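# Thread the pull stud fully into the tool holder's taper

## Task

Turn the pull stud into the threaded hole at the narrow (tapered) end of the tool holder until it is fully seated and snug by hand, without cross-threading or overtightening it.

## Robot and tools

Setup: two UR-style arms, left_arm and right_arm, each with a two-finger parallel gripper (140 mm maximum opening). The fingers are rigid and do not fold. A loose part may sometimes get a small push from outside.

Frames: every hand position, orientation, velocity and target is given in that arm's own base frame. Fixed cameras and the table use the scene frame. In the scene frame the origin is at table height, halfway between the nominal bases, +z points up, +x points out over the table, and left_arm sits toward +y. Calibrated bases in the scene frame: left_arm at (+0.028, +0.508, +0.050) m with quat_wxyz (+1.000, 0, 0, +0.011); right_arm at (-0.067, -0.435, +0.050) m with quat_wxyz (+1.000, 0, 0, +0.002). On each gripper, +z runs along the fingers and the fingers close along y. end_effector_position is the point between the pads when they are closed. The fingertips reach about 33 mm past it.

The row (20 numbers): the same layout is used by every call. It holds the left arm first, then the right arm. Each arm has 10 numbers: x, y, z (metres, an absolute pose in that arm's base frame), qw, qx, qy, qz (absolute orientation, w first), then gripper position, force_limit and speed, each between -1 and 1. For position, +1 is fully open and -1 closes until something blocks the fingers. The pads touch at about -0.8. force_limit runs from about 14 N at -1 to 58 N at +1 on a slow close. speed runs from about 30 mm/s at -1 to 250 at +1, and a faster close grips harder. Both start at +1. To keep an arm still, repeat its last reported pose and its last gripper numbers. To keep a gripper's orientation, send the same quaternion in every row.

execute_actions(actions, cameras): actions is a list of actions. Each action holds up to 15 rows, one row per 1/30 s, and the last row is held until all 15 steps have run. An action is rejected if any target is more than 0.6 m from its gripper along any gripper axis. An empty list returns camera images and full status.

move(target, speed, blend, stop_force, zero, blocking, cameras): moves each gripper in a straight line to an absolute target. target is one row or a list of up to 15 rows. speed is in m/s, from 0.002 to 3.6, default 0.25, and turning is capped at twice that in rad/s. blend is a corner-rounding radius in metres. stop_force is 3 to 120 N: an arm's path ends when its wrist sensor reads that much push against the motion. Leave stop_force out when pulling away from a contact, and do not rely on it while the gripper is turning. zero=false counts force from the previous zero. blocking=false returns after 0.5 s and cannot be combined with stop_force. A move lasts at most 10 s. The result adds a move: line with the outcome (done, off_target, moving, held, fault) and the limits that acted (paced = pose clipped, held = steps withheld). Paths do not avoid obstacles, and the grippers lag and overshoot more at high speed. Keep paths away from an arm's own base.

wait(seconds 0-10), stop() to brake a running move, zoom_image(camera, region [x0,y0,x1,y1], at most 504x504 pixels), zero_wrist_force(arm), read_manual(section), finished_scene(scene 1-2). finished_scene is final, and the goal must still hold after the robot releases.

Cameras: cam_head_left, cam_head_right, cam_high, cam_low, cam_left_wrist, cam_right_wrist, all 672x504.

Results: pose, velocities, Hand target (where the arm is actually being sent), Tool commands, and Joint positions/torques (positive means toward larger joint angles; torques include the arm's own weight). Wrist force and torque are given in the gripper's axes and read as the force from a surface into the arm, with a further line showing the peak since the last report. object_status values: 0 moving, 1 blocked while opening, 2 blocked while closing (a grip), 3 reached the commanded position or the pads met. position_measured is in counts: 3 is open, 230 means the pads have met. To grip harder, raise force_limit and change position slightly, e.g. -1 to -0.98.

Limits: the commanded orientation is clipped to within 32 degrees of the current one at each step. An arm stops for 10 s if contact torque reaches its limit (wrist joints 26.6 N m, others 142) or if outside force reaches about 150 N. The wrist joints can only add roughly 12 N m. The arms are stiff, so aiming even slightly past a firm contact can trigger a fault. Motors heat up under load; MOTOR HOT appears from 70 °C, and at 85 °C the arm stops for 30-60 s. A clearance check holds back commands that would bring the two arms too close.

Threading: line the stud up on the hole's axis and approach gently. Rotate in small steps within the 32-degree orientation clip, re-gripping between turns as needed. Keep the torque low and stop at the first firm resistance. Check alignment with zoom_image so the thread does not cross.

Each tool is called after "Emit:" in YAML: its name, and indented under it one key for each argument.

## Session

Emit:
execute_actions:
  actions: []

Scene clock: 0.00 s.
left_arm: end_effector_position=(+0.6568, +0.3200, +0.3065) position_measured=3 object_status=3 end_effector_quat_wxyz=(-0.357, +0.890, +0.120, +0.258) | right_arm: end_effector_position=(+0.6485, -0.1120, +0.0618) position_measured=3 object_status=3 end_effector_quat_wxyz=(+0.020, +0.894, -0.071, +0.442)
Joint positions: left_arm=[-0.056 -1.389 1.732 -2.414 -0.771 3.034] | right_arm=[-0.529 -1.108 2.325 -3.662 -1.252 2.92]
Joint velocities: within noise
Joint torques (N m): no reading
Wrist force (N): no reading
Wrist torque (N m): no reading
Wrist force, peak (N): no reading
Hand target: left_arm +0.6568, +0.3200, +0.3065; -0.357, +0.890, +0.120, +0.258 | right_arm +0.6485, -0.1120, +0.0618; +0.020, +0.894, -0.071, +0.442
Tool commands: left_gripper/position=+1.0 left_gripper/force_limit=+1.0 left_gripper/speed=+1.0 right_gripper/position=+1.0 right_gripper/force_limit=+1.0 right_gripper/speed=+1.0

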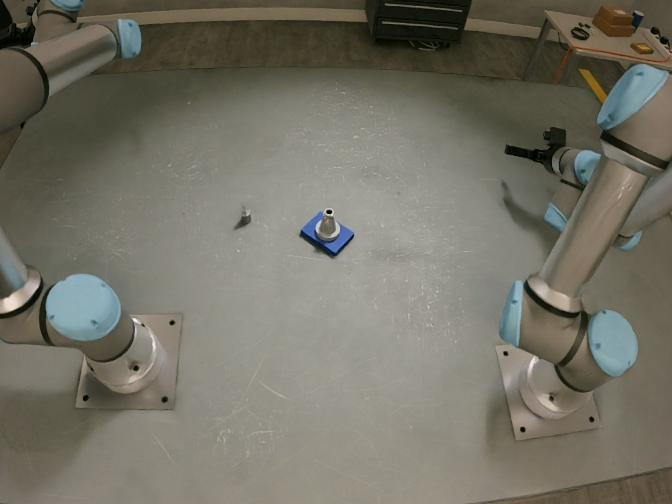

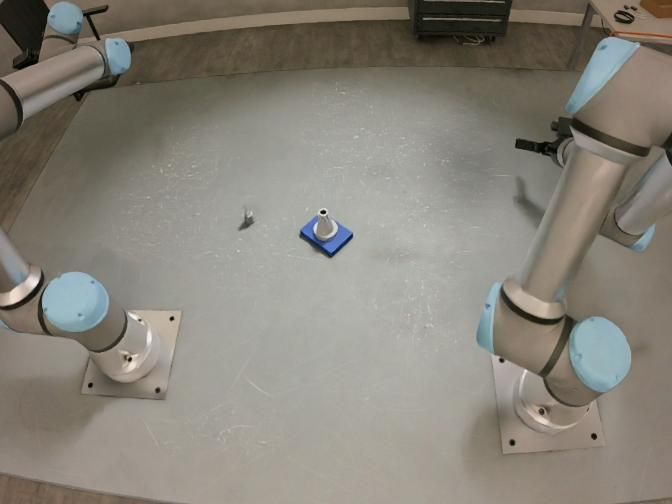

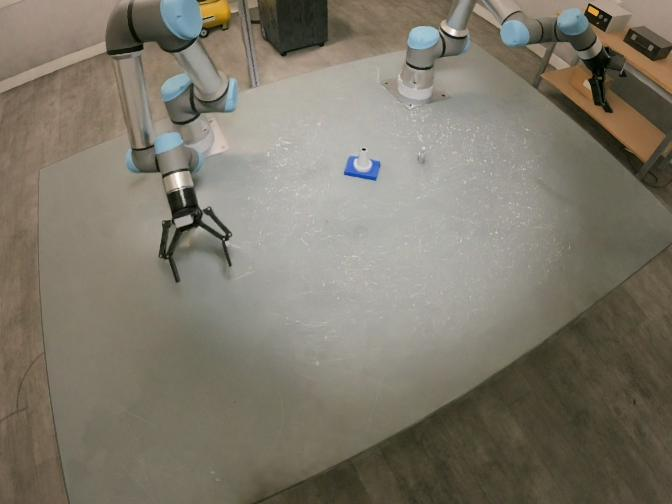

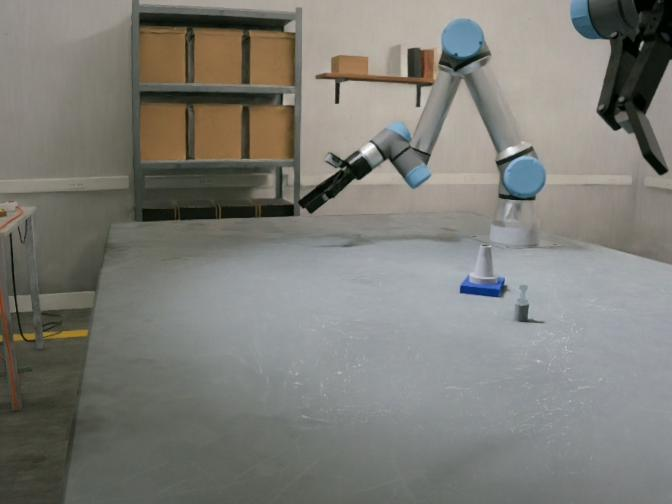

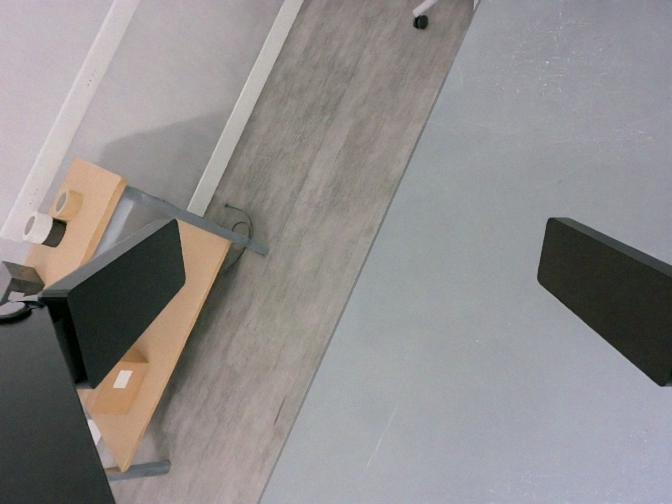

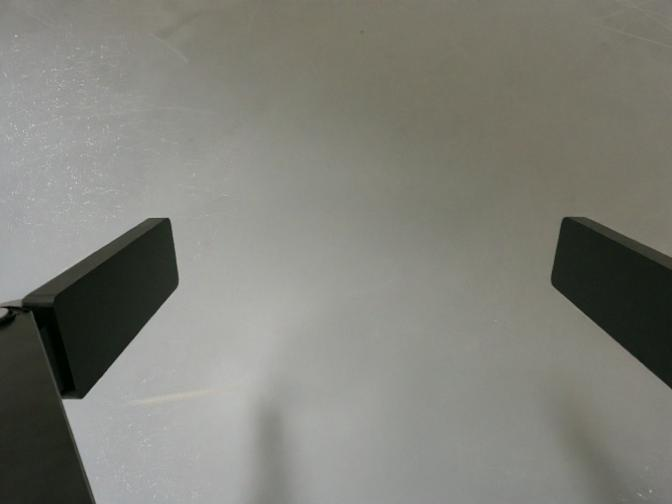

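Emit:
zoom_image:
  camera: "cam_low"
  region: [430, 220, 570, 340]

Emit:
zoom_image:
  camera: "cam_head_left"
  region: [220, 180, 380, 270]

Emit:
zoom_image:
  camera: "cam_high"
  region: [330, 130, 450, 190]

Emit:
zoom_image:
  camera: "cam_head_right"
  region: [220, 180, 380, 270]

Scaled by 3.600 from the camera's 672x504 image, which has a finer 960x720 frame.

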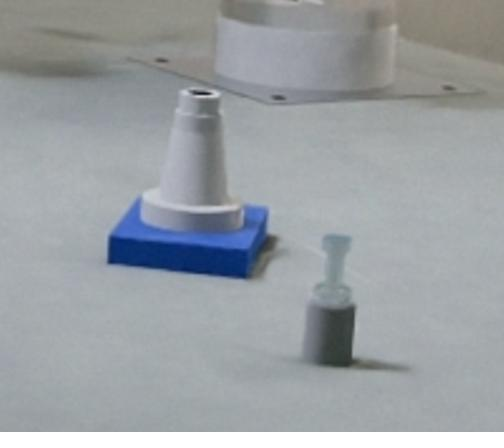

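Scaled by 3.150 from the camera's 672x504 image, which has a finer 960x720 frame.

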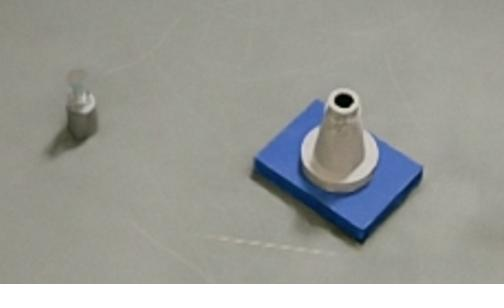

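Scaled by 4.200 from the camera's 672x504 image, which has a finer 960x720 frame.

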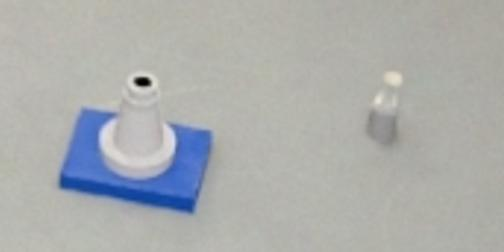

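Scaled by 3.150 from the camera's 672x504 image, which has a finer 960x720 frame.

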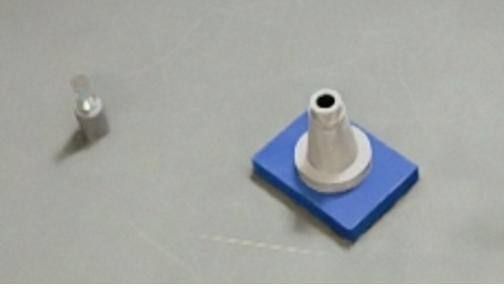

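Emit:
move:
  target: [0.43,-0.19,0.25,0,1,0,0,1,1,1,0.6485,-0.1120,0.0618,0.020,0.894,-0.071,0.442,1,1,1]
  speed: 0.35
  cameras: ["cam_left_wrist","cam_head_left"]

Scene clock: 48.27 s.
left_arm: end_effector_position=(+0.4301, -0.1899, +0.2499) position_measured=3 object_status=3 end_effector_quat_wxyz=(+0.000, +1.000, +0.000, +0.000) | right_arm: end_effector_position=(+0.6485, -0.1120, +0.0618) position_measured=3 object_status=3 end_effector_quat_wxyz=(+0.020, +0.894, -0.071, +0.442)
Joint positions: left_arm=[-0.703 -1.666 1.728 -1.633 -1.571 2.438] | right_arm=[-0.529 -1.107 2.325 -3.665 -1.253 2.921]
Joint torques (N m): left_arm=[-1.02 -32.33 -22.74 -0.33 -1.31 1.71] | right_arm=[9.35 -19.05 -2.73 -4.98 -1.57 1.3]
Wrist force (N): left_arm=[-1.3 2.5 -1.9] | right_arm=[0.0 -0.1 0.0]
Wrist torque (N m): left_arm=[0.26 -0.11 -0.19] | right_arm=[-0.03 0.01 -0.10]
Wrist force, peak (N): left_arm=[-2.3 5.2 -1.5] | right_arm=[0.0 -0.5 0.2]
Hand target: left_arm +0.4300, -0.1900, +0.2500; +0.000, +1.000, +0.000, +0.000 | right_arm +0.6485, -0.1120, +0.0618; +0.020, +0.894, -0.071, +0.442
Off the commanded pose: left_arm 0.000 m, 0 deg | right_arm 0.000 m, 0 deg.
move: done
Images, in order (width x height): cam_head_left 672x504, cam_left_wrist 672x504.

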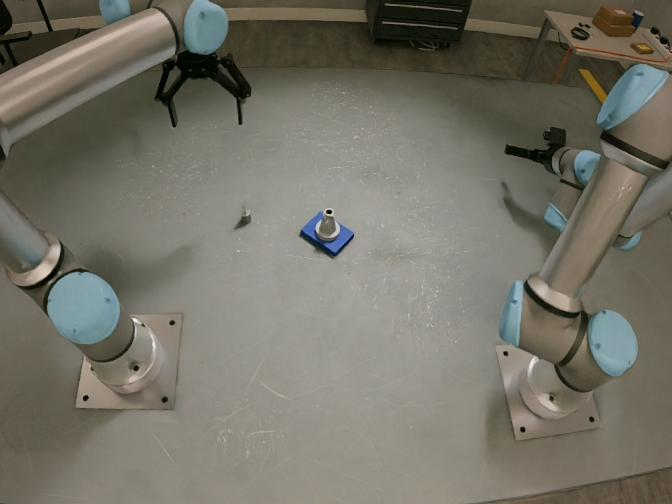

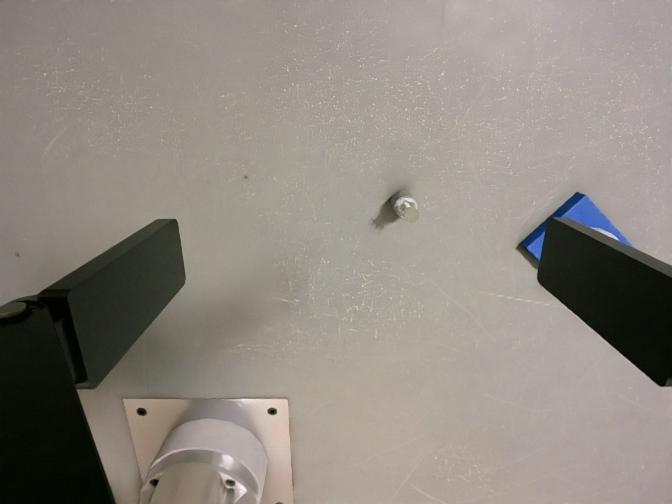

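Emit:
move:
  target: [0.39,-0.252,0.11,0,1,0,0,1,1,1,0.6485,-0.1120,0.0618,0.020,0.894,-0.071,0.442,1,1,1]
  speed: 0.4
  cameras: ["cam_left_wrist","cam_head_left","cam_low"]

Emit:
zoom_image:
  camera: "cam_left_wrist"
  region: [280, 150, 440, 270]

Emit:
zoom_image:
  camera: "cam_low"
  region: [430, 220, 570, 340]

Scene clock: 69.93 s.
left_arm: end_effector_position=(+0.3900, -0.2519, +0.1101) position_measured=3 object_status=3 end_effector_quat_wxyz=(+0.000, +1.000, +0.000, +0.000) | right_arm: end_effector_position=(+0.6485, -0.1120, +0.0618) position_measured=3 object_status=3 end_effector_quat_wxyz=(+0.020, +0.894, -0.071, +0.442)
Joint positions: left_arm=[-0.865 -1.595 2.032 -2.008 -1.571 2.277] | right_arm=[-0.529 -1.107 2.325 -3.665 -1.253 2.921]
Joint torques (N m): left_arm=[-1.72 -24.67 -16.24 -4.89 -0.42 0.25] | right_arm=[6.43 -22.04 -3.88 -2.5 -0.48 0.1]
Wrist force (N): left_arm=[-1.1 2.5 -1.9] | right_arm=[-0.1 -0.1 -0.1]
Wrist torque (N m): left_arm=[0.27 -0.17 -0.26] | right_arm=[-0.03 0.01 -0.10]
Wrist force, peak (N): left_arm=[-0.2 1.1 -4.7] | right_arm=[0.0 -0.5 -0.2]
Hand target: left_arm +0.3900, -0.2520, +0.1100; +0.000, +1.000, +0.000, +0.000 | right_arm +0.6485, -0.1120, +0.0618; +0.020, +0.894, -0.071, +0.442
Off the commanded pose: left_arm 0.000 m, 0 deg | right_arm 0.000 m, 0 deg.
move: done
Images, in order (width x height): cam_head_left 672x504, cam_low 672x504, cam_left_wrist 672x504.

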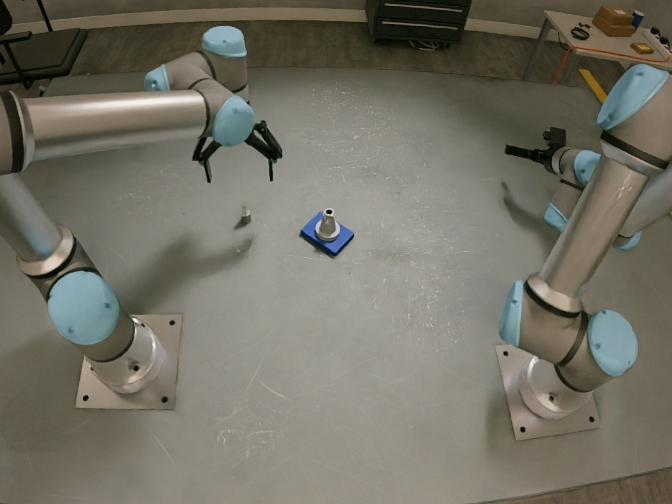

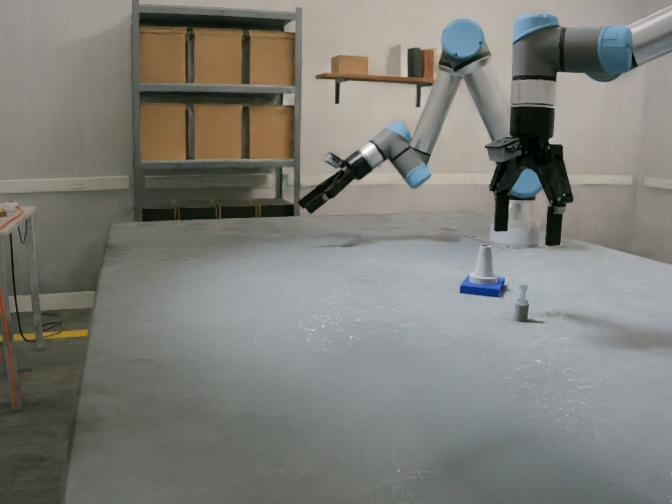

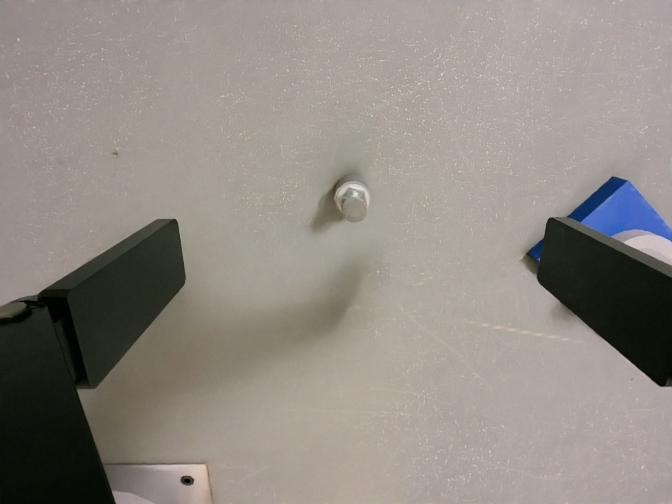

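Scaled by 3.150 from the camera's 672x504 image, which has a finer 960x720 frame.

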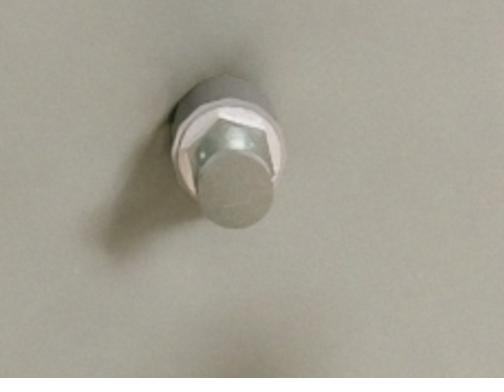

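Scaled by 3.600 from the camera's 672x504 image, which has a finer 960x720 frame.

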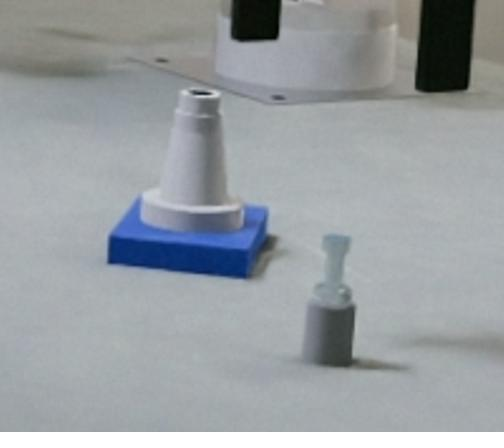

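Emit:
move:
  target:
    - [0.386,-0.2535,0.10,0,0.2872,0.9579,0,-0.25,-1,0,0.6485,-0.1120,0.0618,0.020,0.894,-0.071,0.442,1,1,1]
    - [0.386,-0.2535,0.10,0,-0.835,0.5502,0,-0.25,-1,0,0.6485,-0.1120,0.0618,0.020,0.894,-0.071,0.442,1,1,1]
    - [0.386,-0.2535,0.07,0,-0.767,-0.6417,0,-0.25,-1,0,0.6485,-0.1120,0.0618,0.020,0.894,-0.071,0.442,1,1,1]
  speed: 0.9
  cameras: ["cam_left_wrist","cam_low"]

Emit:
zoom_image:
  camera: "cam_left_wrist"
  region: [240, 150, 440, 300]

Emit:
zoom_image:
  camera: "cam_low"
  region: [430, 200, 590, 340]

Scene clock: 105.27 s.
left_arm: end_effector_position=(+0.3860, -0.2535, +0.0699) position_measured=160 object_status=3 end_effector_quat_wxyz=(+0.000, +0.767, +0.642, +0.000) | right_arm: end_effector_position=(+0.6485, -0.1120, +0.0618) position_measured=3 object_status=3 end_effector_quat_wxyz=(+0.020, +0.894, -0.071, +0.442)
Joint positions: left_arm=[-0.874 -1.55 2.104 -2.125 -1.571 -5.409] | right_arm=[-0.529 -1.107 2.325 -3.665 -1.253 2.921]
Joint torques (N m): left_arm=[-0.41 -23.2 -22.24 -2.11 -0.22 -1.58] | right_arm=[1.79 -28.69 -5.12 -2.29 2.03 0.05]
Wrist force (N): left_arm=[-1.4 2.5 -1.7] | right_arm=[-0.1 0.0 0.0]
Wrist torque (N m): left_arm=[0.26 -0.08 -0.26] | right_arm=[-0.01 0.01 -0.10]
Wrist force, peak (N): left_arm=[-1.2 2.9 -1.8] | right_arm=[-0.1 -0.5 -0.2]
Hand target: left_arm +0.3860, -0.2535, +0.0700; +0.000, +0.767, +0.642, +0.000 | right_arm +0.6485, -0.1120, +0.0618; +0.020, +0.894, -0.071, +0.442
Off the commanded pose: left_arm 0.000 m, 0 deg | right_arm 0.000 m, 0 deg.
move: done
Images, in order (width x height): cam_low 672x504, cam_left_wrist 672x504.

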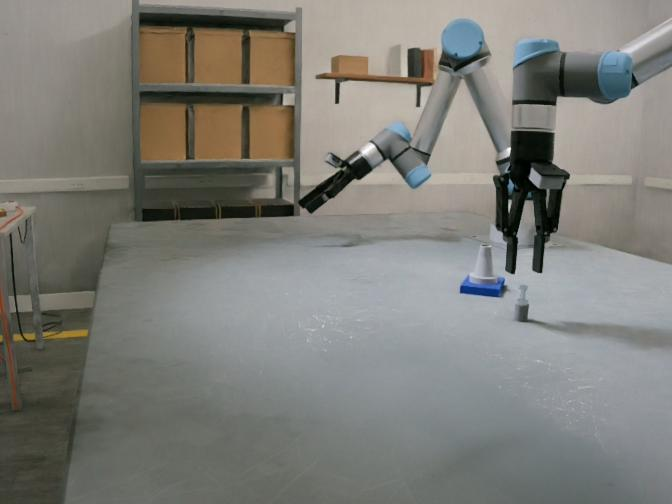

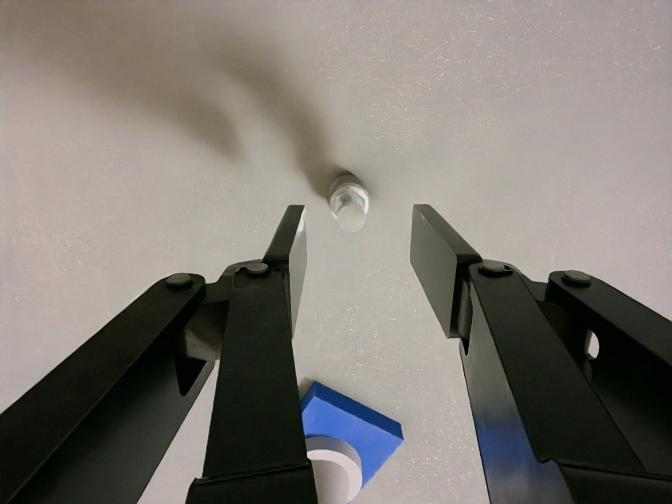

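Scaled by 2.520 from the camera's 672x504 image, which has a finer 960x720 frame.

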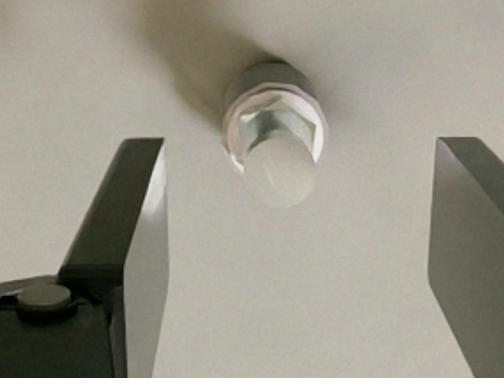

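Scaled by 3.150 from the camera's 672x504 image, which has a finer 960x720 frame.

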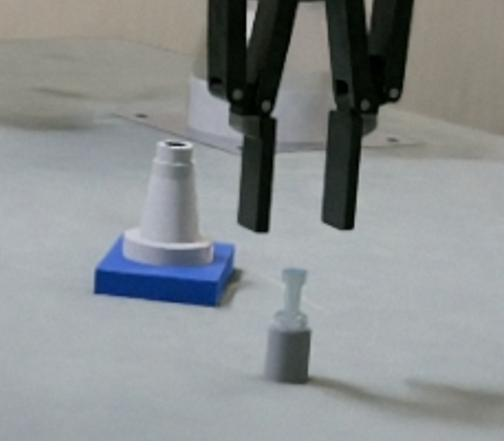

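Emit:
move:
  target: [0.3845,-0.2522,0.028,0,-0.767,-0.6417,0,-0.25,-1,0,0.6485,-0.1120,0.0618,0.020,0.894,-0.071,0.442,1,1,1]
  speed: 0.1
  cameras: ["cam_left_wrist","cam_low"]
  stop_force: 6

Emit:
zoom_image:
  camera: "cam_left_wrist"
  region: [270, 180, 430, 300]

Emit:
zoom_image:
  camera: "cam_low"
  region: [470, 240, 570, 330]

Scene clock: 124.80 s.
left_arm: end_effector_position=(+0.3845, -0.2522, +0.0280) position_measured=160 object_status=3 end_effector_quat_wxyz=(+0.000, +0.767, +0.642, +0.000) | right_arm: end_effector_position=(+0.6485, -0.1120, +0.0618) position_measured=3 object_status=3 end_effector_quat_wxyz=(+0.020, +0.894, -0.071, +0.442)
Joint positions: left_arm=[-0.875 -1.487 2.168 -2.252 -1.571 -5.41] | right_arm=[-0.529 -1.107 2.325 -3.665 -1.253 2.921]
Joint torques (N m): left_arm=[-3.95 -34.55 -28.46 -3.92 -1.46 -0.21] | right_arm=[-0.67 -33.18 -7.09 -2.14 1.98 -0.08]
Wrist force (N): left_arm=[-0.9 2.0 -1.8] | right_arm=[-0.1 -0.2 -0.2]
Wrist torque (N m): left_arm=[0.16 -0.17 -0.14] | right_arm=[-0.03 0.01 -0.10]
Wrist force, peak (N): left_arm=[-1.4 2.7 -3.0] | right_arm=[-0.3 -0.3 -0.2]
Hand target: left_arm +0.3845, -0.2522, +0.0280; +0.000, +0.767, +0.642, +0.000 | right_arm +0.6485, -0.1120, +0.0618; +0.020, +0.894, -0.071, +0.442
Off the commanded pose: left_arm 0.000 m, 0 deg | right_arm 0.000 m, 0 deg.
move: done
Images, in order (width x height): cam_low 672x504, cam_left_wrist 672x504.

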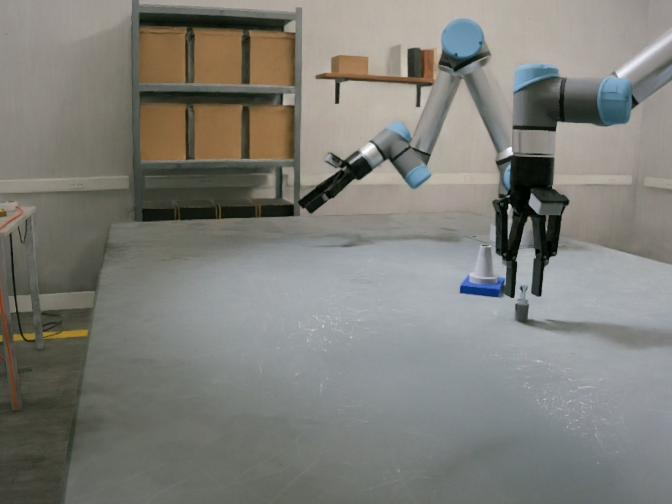

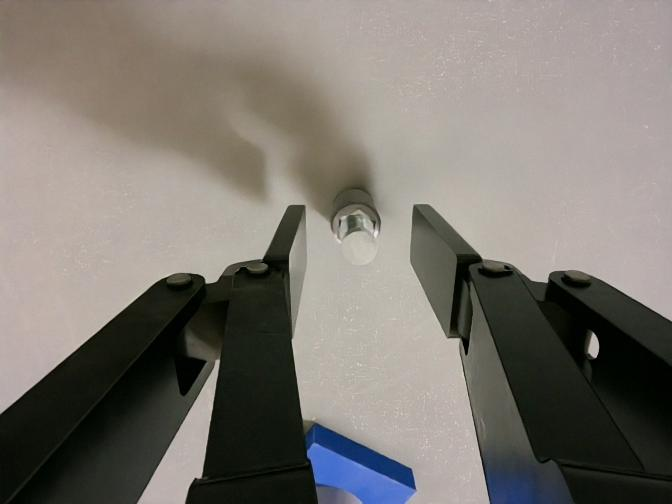

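Scaled by 3.150 from the camera's 672x504 image, which has a finer 960x720 frame.

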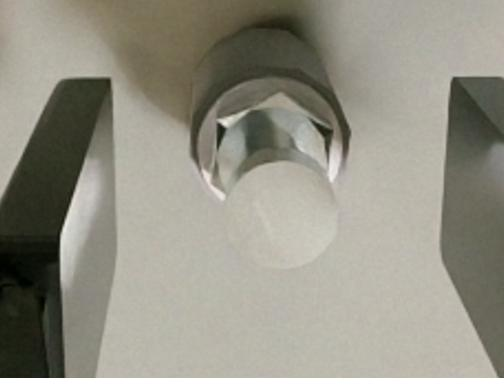

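Scaled by 5.040 from the camera's 672x504 image, which has a finer 960x720 frame.

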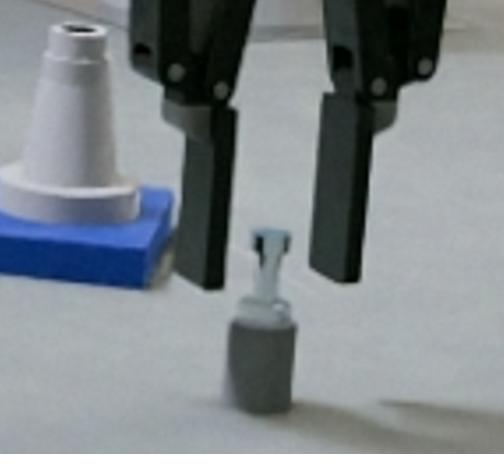

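Emit:
move:
  target: [0.3845,-0.2522,0.028,0,-0.767,-0.6417,0,-1,0,-1,0.6485,-0.1120,0.0618,0.020,0.894,-0.071,0.442,1,1,1]
  cameras: ["cam_left_wrist","cam_low"]

Emit:
zoom_image:
  camera: "cam_left_wrist"
  region: [270, 150, 430, 300]

Emit:
zoom_image:
  camera: "cam_low"
  region: [470, 240, 570, 330]

Scene clock: 134.20 s.
left_arm: end_effector_position=(+0.3845, -0.2522, +0.0280) position_measured=211 object_status=0 end_effector_quat_wxyz=(+0.000, +0.767, +0.642, +0.000) | right_arm: end_effector_position=(+0.6485, -0.1120, +0.0618) position_measured=3 object_status=3 end_effector_quat_wxyz=(+0.020, +0.894, -0.071, +0.442)
Joint positions: left_arm=[-0.875 -1.487 2.168 -2.252 -1.571 -5.41] | right_arm=[-0.529 -1.107 2.325 -3.665 -1.253 2.921]
Joint torques (N m): left_arm=[7.91 -31.69 -27.12 -5.26 1.84 1.71] | right_arm=[-3.7 -36.68 -7.15 -2.24 1.99 0.06]
Wrist force (N): left_arm=[0.3 0.4 -7.4] | right_arm=[0.1 -0.3 -0.2]
Wrist torque (N m): left_arm=[0.22 -0.19 -0.14] | right_arm=[-0.07 -0.03 -0.10]
Wrist force, peak (N): left_arm=[0.0 0.5 -7.5] | right_arm=[-0.1 -0.4 -0.3]
Hand target: left_arm +0.3845, -0.2522, +0.0280; +0.000, +0.767, +0.642, +0.000 | right_arm +0.6485, -0.1120, +0.0618; +0.020, +0.894, -0.071, +0.442
Off the commanded pose: left_arm 0.000 m, 0 deg | right_arm 0.000 m, 0 deg.
move: done
Images, in order (width x height): cam_low 672x504, cam_left_wrist 672x504.

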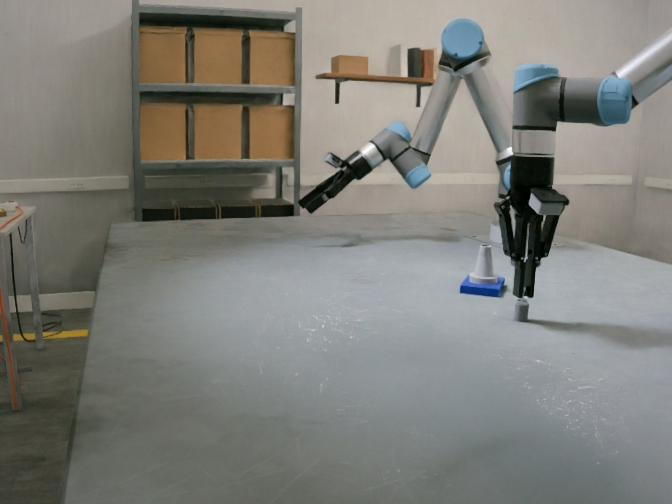

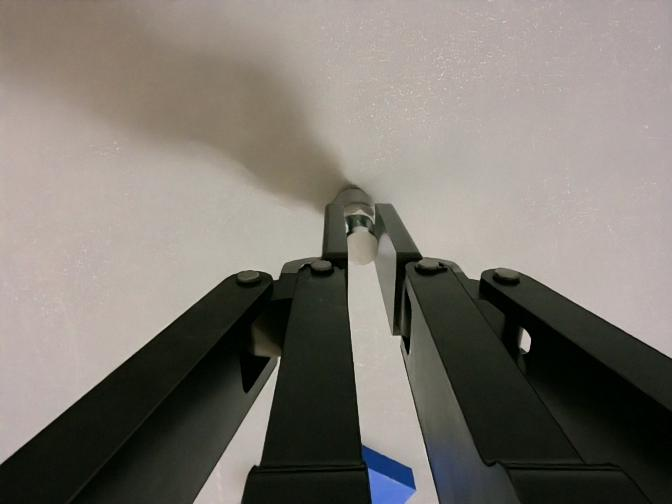

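Scaled by 3.150 from the camera's 672x504 image, which has a finer 960x720 frame.

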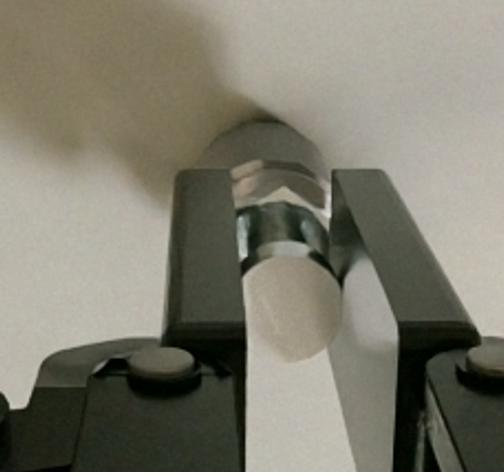

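Scaled by 5.040 from the camera's 672x504 image, which has a finer 960x720 frame.

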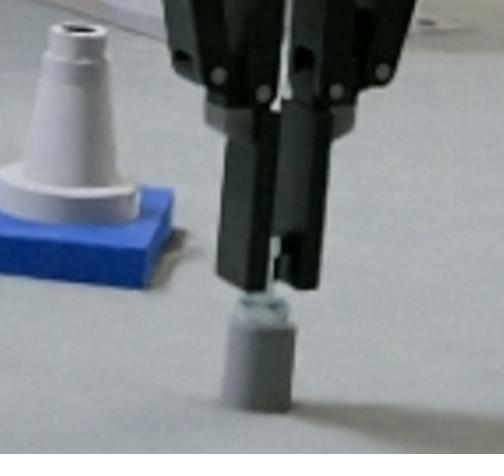

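Emit:
move:
  target:
    - [0.3845,-0.2522,0.07,0,-0.767,-0.6417,0,-1,0,-1,0.6485,-0.1120,0.0618,0.020,0.894,-0.071,0.442,1,1,1]
    - [0.3845,-0.2522,0.19,0,-0.767,-0.6417,0,-1,0,-1,0.6485,-0.1120,0.0618,0.020,0.894,-0.071,0.442,1,1,1]
  speed: [0.06,0.3]
  cameras: ["cam_left_wrist","cam_low"]

Emit:
zoom_image:
  camera: "cam_left_wrist"
  region: [270, 150, 430, 300]

Emit:
zoom_image:
  camera: "cam_low"
  region: [470, 200, 570, 330]

Scene clock: 159.50 s.
left_arm: end_effector_position=(+0.3845, -0.2522, +0.1899) position_measured=211 object_status=2 end_effector_quat_wxyz=(+0.000, +0.767, +0.642, +0.000) | right_arm: end_effector_position=(+0.6485, -0.1120, +0.0618) position_measured=3 object_status=3 end_effector_quat_wxyz=(+0.020, +0.894, -0.071, +0.442)
Joint positions: left_arm=[-0.875 -1.671 1.888 -1.788 -1.571 -5.41] | right_arm=[-0.529 -1.107 2.325 -3.665 -1.253 2.921]
Joint torques (N m): left_arm=[-6.95 -20 -32.21 -0.72 -2.06 -1.83] | right_arm=[-6.96 -39.87 -8.4 -2.08 2.16 -0.12]
Wrist force (N): left_arm=[-0.9 2.4 -1.4] | right_arm=[0.1 -0.4 -0.1]
Wrist torque (N m): left_arm=[0.23 -0.20 -0.15] | right_arm=[-0.07 -0.02 -0.09]
Wrist force, peak (N): left_arm=[0.1 0.3 -7.8] | right_arm=[-0.2 -0.6 -0.1]
Hand target: left_arm +0.3845, -0.2522, +0.1900; +0.000, +0.767, +0.642, +0.000 | right_arm +0.6485, -0.1120, +0.0618; +0.020, +0.894, -0.071, +0.442
Off the commanded pose: left_arm 0.000 m, 0 deg | right_arm 0.000 m, 0 deg.
move: done
Images, in order (width x height): cam_low 672x504, cam_left_wrist 672x504.

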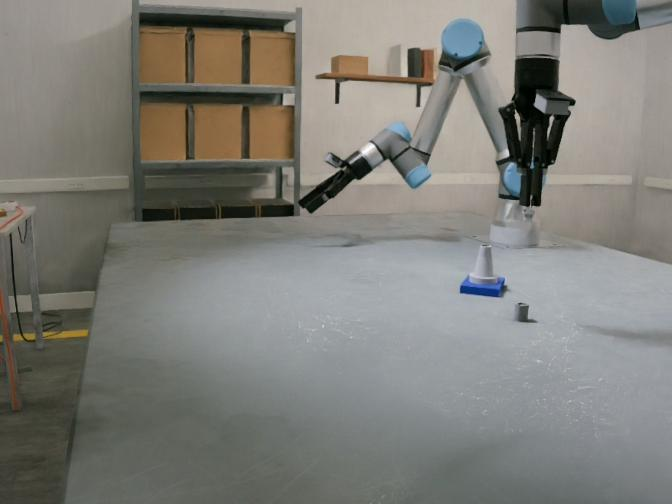

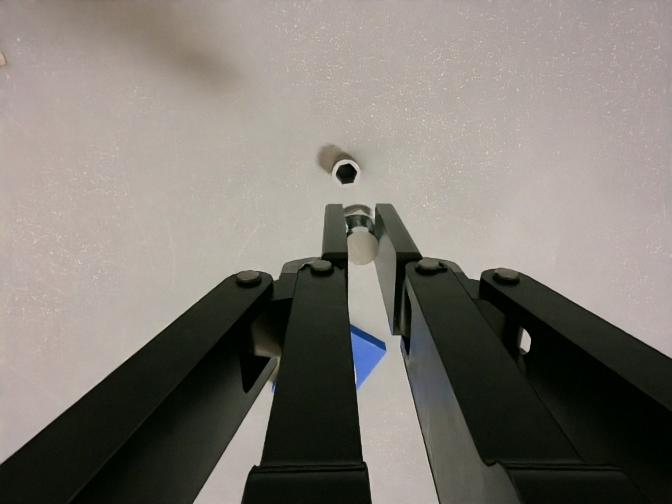

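Scaled by 3.150 from the camera's 672x504 image, which has a finer 960x720 frame.

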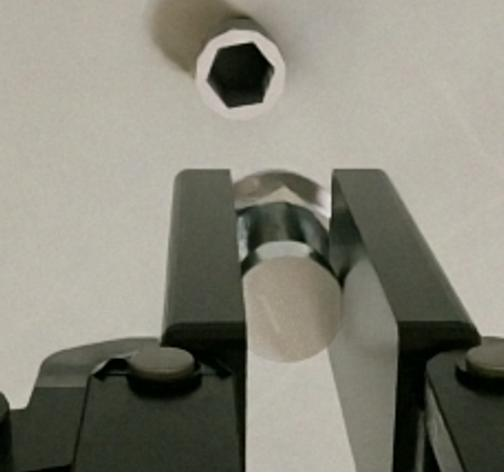

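Scaled by 3.877 from the camera's 672x504 image, which has a finer 960x720 frame.

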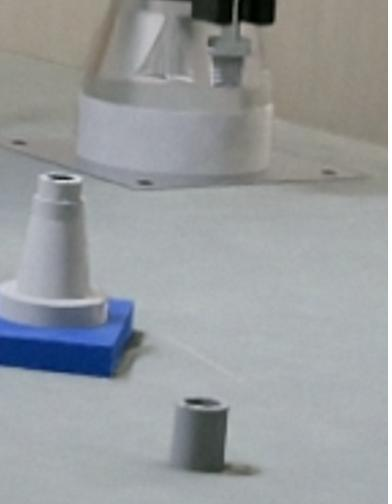

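Emit:
move:
  target: [0.345,-0.51,0.18,0,-0.767,-0.6417,0,-1,0,-1,0.6485,-0.1120,0.0618,0.020,0.894,-0.071,0.442,1,1,1]
  speed: 0.3
  cameras: ["cam_left_wrist","cam_low"]

Emit:
zoom_image:
  camera: "cam_left_wrist"
  region: [210, 50, 430, 270]

Emit:
zoom_image:
  camera: "cam_low"
  region: [430, 190, 560, 310]

Scene clock: 172.53 s.
left_arm: end_effector_position=(+0.3450, -0.5099, +0.1800) position_measured=211 object_status=2 end_effector_quat_wxyz=(+0.000, +0.767, +0.642, +0.000) | right_arm: end_effector_position=(+0.6485, -0.1120, +0.0618) position_measured=3 object_status=3 end_effector_quat_wxyz=(+0.020, +0.894, -0.071, +0.442)
Joint positions: left_arm=[-1.194 -1.291 1.496 -1.776 -1.571 -5.729] | right_arm=[-0.529 -1.107 2.325 -3.665 -1.253 2.921]
Joint torques (N m): left_arm=[-0.35 -31.24 -30.97 -5.37 0.99 0.65] | right_arm=[-7.04 -42.6 -10.81 -2.16 1.94 -0.06]
Wrist force (N): left_arm=[-1.1 2.5 -1.0] | right_arm=[0.1 -0.2 -0.1]
Wrist torque (N m): left_arm=[0.27 -0.18 -0.28] | right_arm=[-0.04 -0.02 -0.10]
Wrist force, peak (N): left_arm=[-5.2 2.1 -0.7] | right_arm=[-0.2 -0.4 -0.3]
Hand target: left_arm +0.3450, -0.5100, +0.1800; +0.000, +0.767, +0.642, +0.000 | right_arm +0.6485, -0.1120, +0.0618; +0.020, +0.894, -0.071, +0.442
Off the commanded pose: left_arm 0.000 m, 0 deg | right_arm 0.000 m, 0 deg.
move: done
Images, in order (width x height): cam_low 672x504, cam_left_wrist 672x504.

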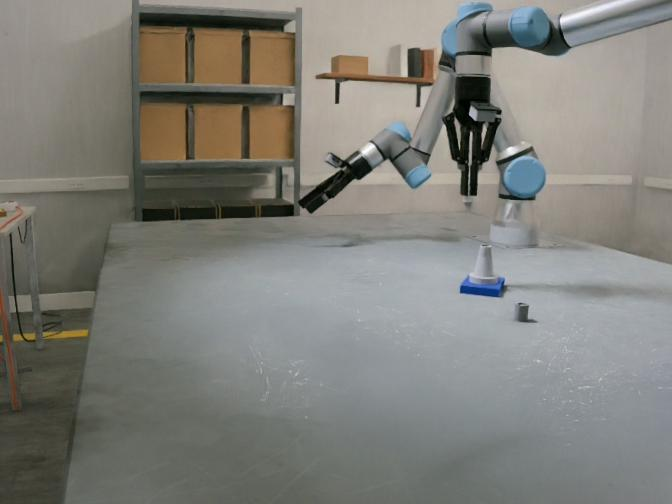

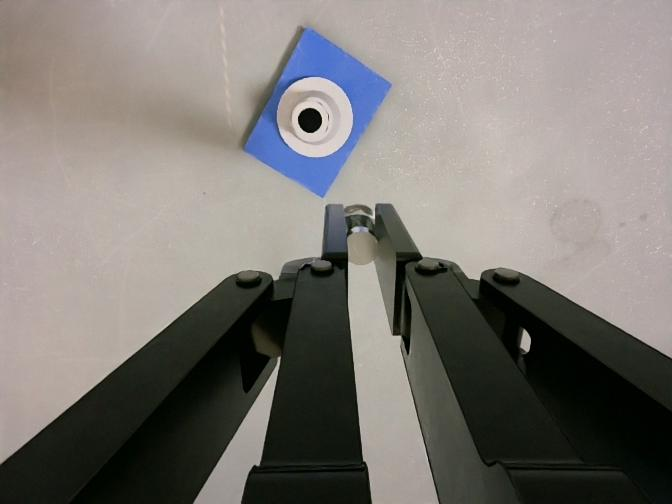

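Scaled by 2.291 from the camera's 672x504 image, which has a finer 960x720 frame.

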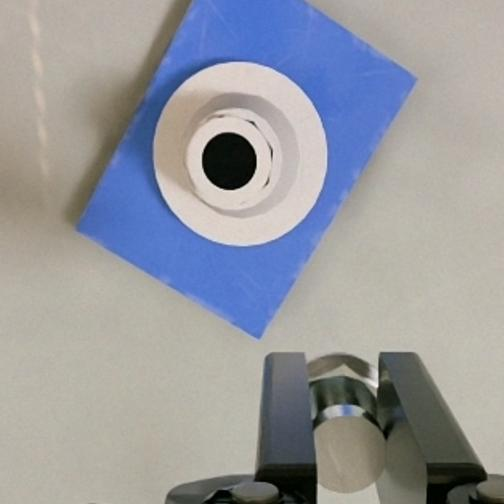

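Scaled by 3.877 from the camera's 672x504 image, which has a finer 960x720 frame.

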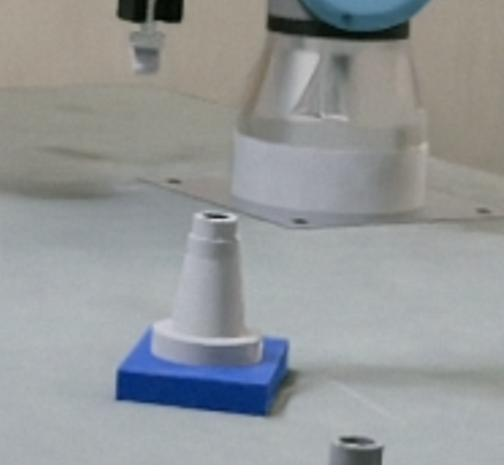

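Emit:
move:
  target: [0.281,-0.4347,0.16,0,-0.767,-0.6417,0,-1,0,-1,0.6485,-0.1120,0.0618,0.020,0.894,-0.071,0.442,1,1,1]
  speed: 0.3
  cameras: ["cam_left_wrist"]

Emit:
zoom_image:
  camera: "cam_left_wrist"
  region: [330, 150, 530, 300]

Scene clock: 194.50 s.
left_arm: end_effector_position=(+0.2810, -0.4348, +0.1600) position_measured=211 object_status=2 end_effector_quat_wxyz=(+0.000, +0.767, +0.642, +0.000) | right_arm: end_effector_position=(+0.6485, -0.1120, +0.0618) position_measured=3 object_status=3 end_effector_quat_wxyz=(+0.020, +0.894, -0.071, +0.442)
Joint positions: left_arm=[-1.257 -1.51 1.809 -1.87 -1.571 -5.792] | right_arm=[-0.529 -1.107 2.325 -3.665 -1.253 2.921]
Joint torques (N m): left_arm=[7.74 -36.87 -16.89 -0.34 1.16 1.79] | right_arm=[-6.82 -44.96 -10.09 -2.15 1.99 0]
Wrist force (N): left_arm=[-1.1 2.5 -0.8] | right_arm=[0.0 0.0 0.1]
Wrist torque (N m): left_arm=[0.23 -0.17 -0.21] | right_arm=[0.00 0.00 -0.10]
Wrist force, peak (N): left_arm=[-3.5 4.9 -1.7] | right_arm=[0.3 -0.4 -0.4]
Hand target: left_arm +0.2810, -0.4347, +0.1600; +0.000, +0.767, +0.642, +0.000 | right_arm +0.6485, -0.1120, +0.0618; +0.020, +0.894, -0.071, +0.442
Off the commanded pose: left_arm 0.000 m, 0 deg | right_arm 0.000 m, 0 deg.
move: done
Images, in order (width x height): cam_left_wrist 672x504.

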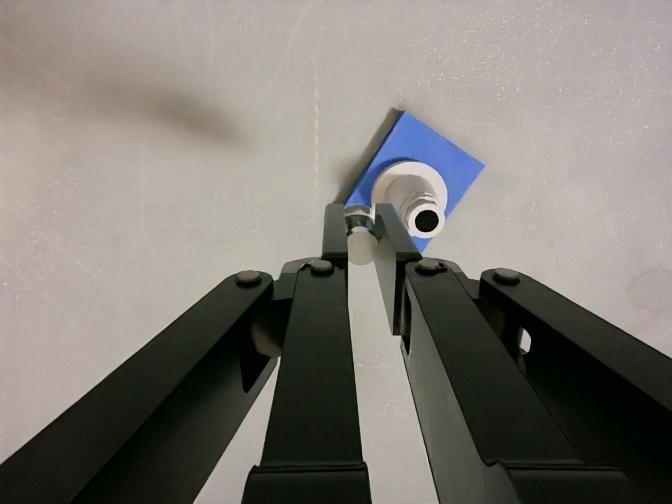

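Scaled by 2.520 from the camera's 672x504 image, which has a finer 960x720 frame.

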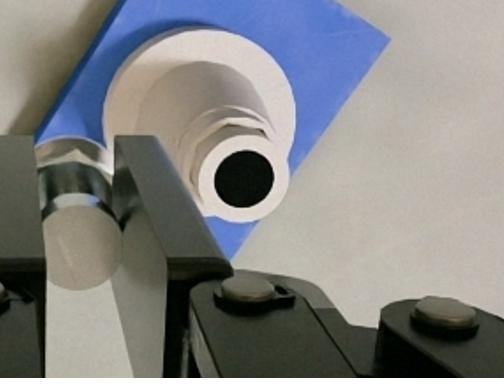

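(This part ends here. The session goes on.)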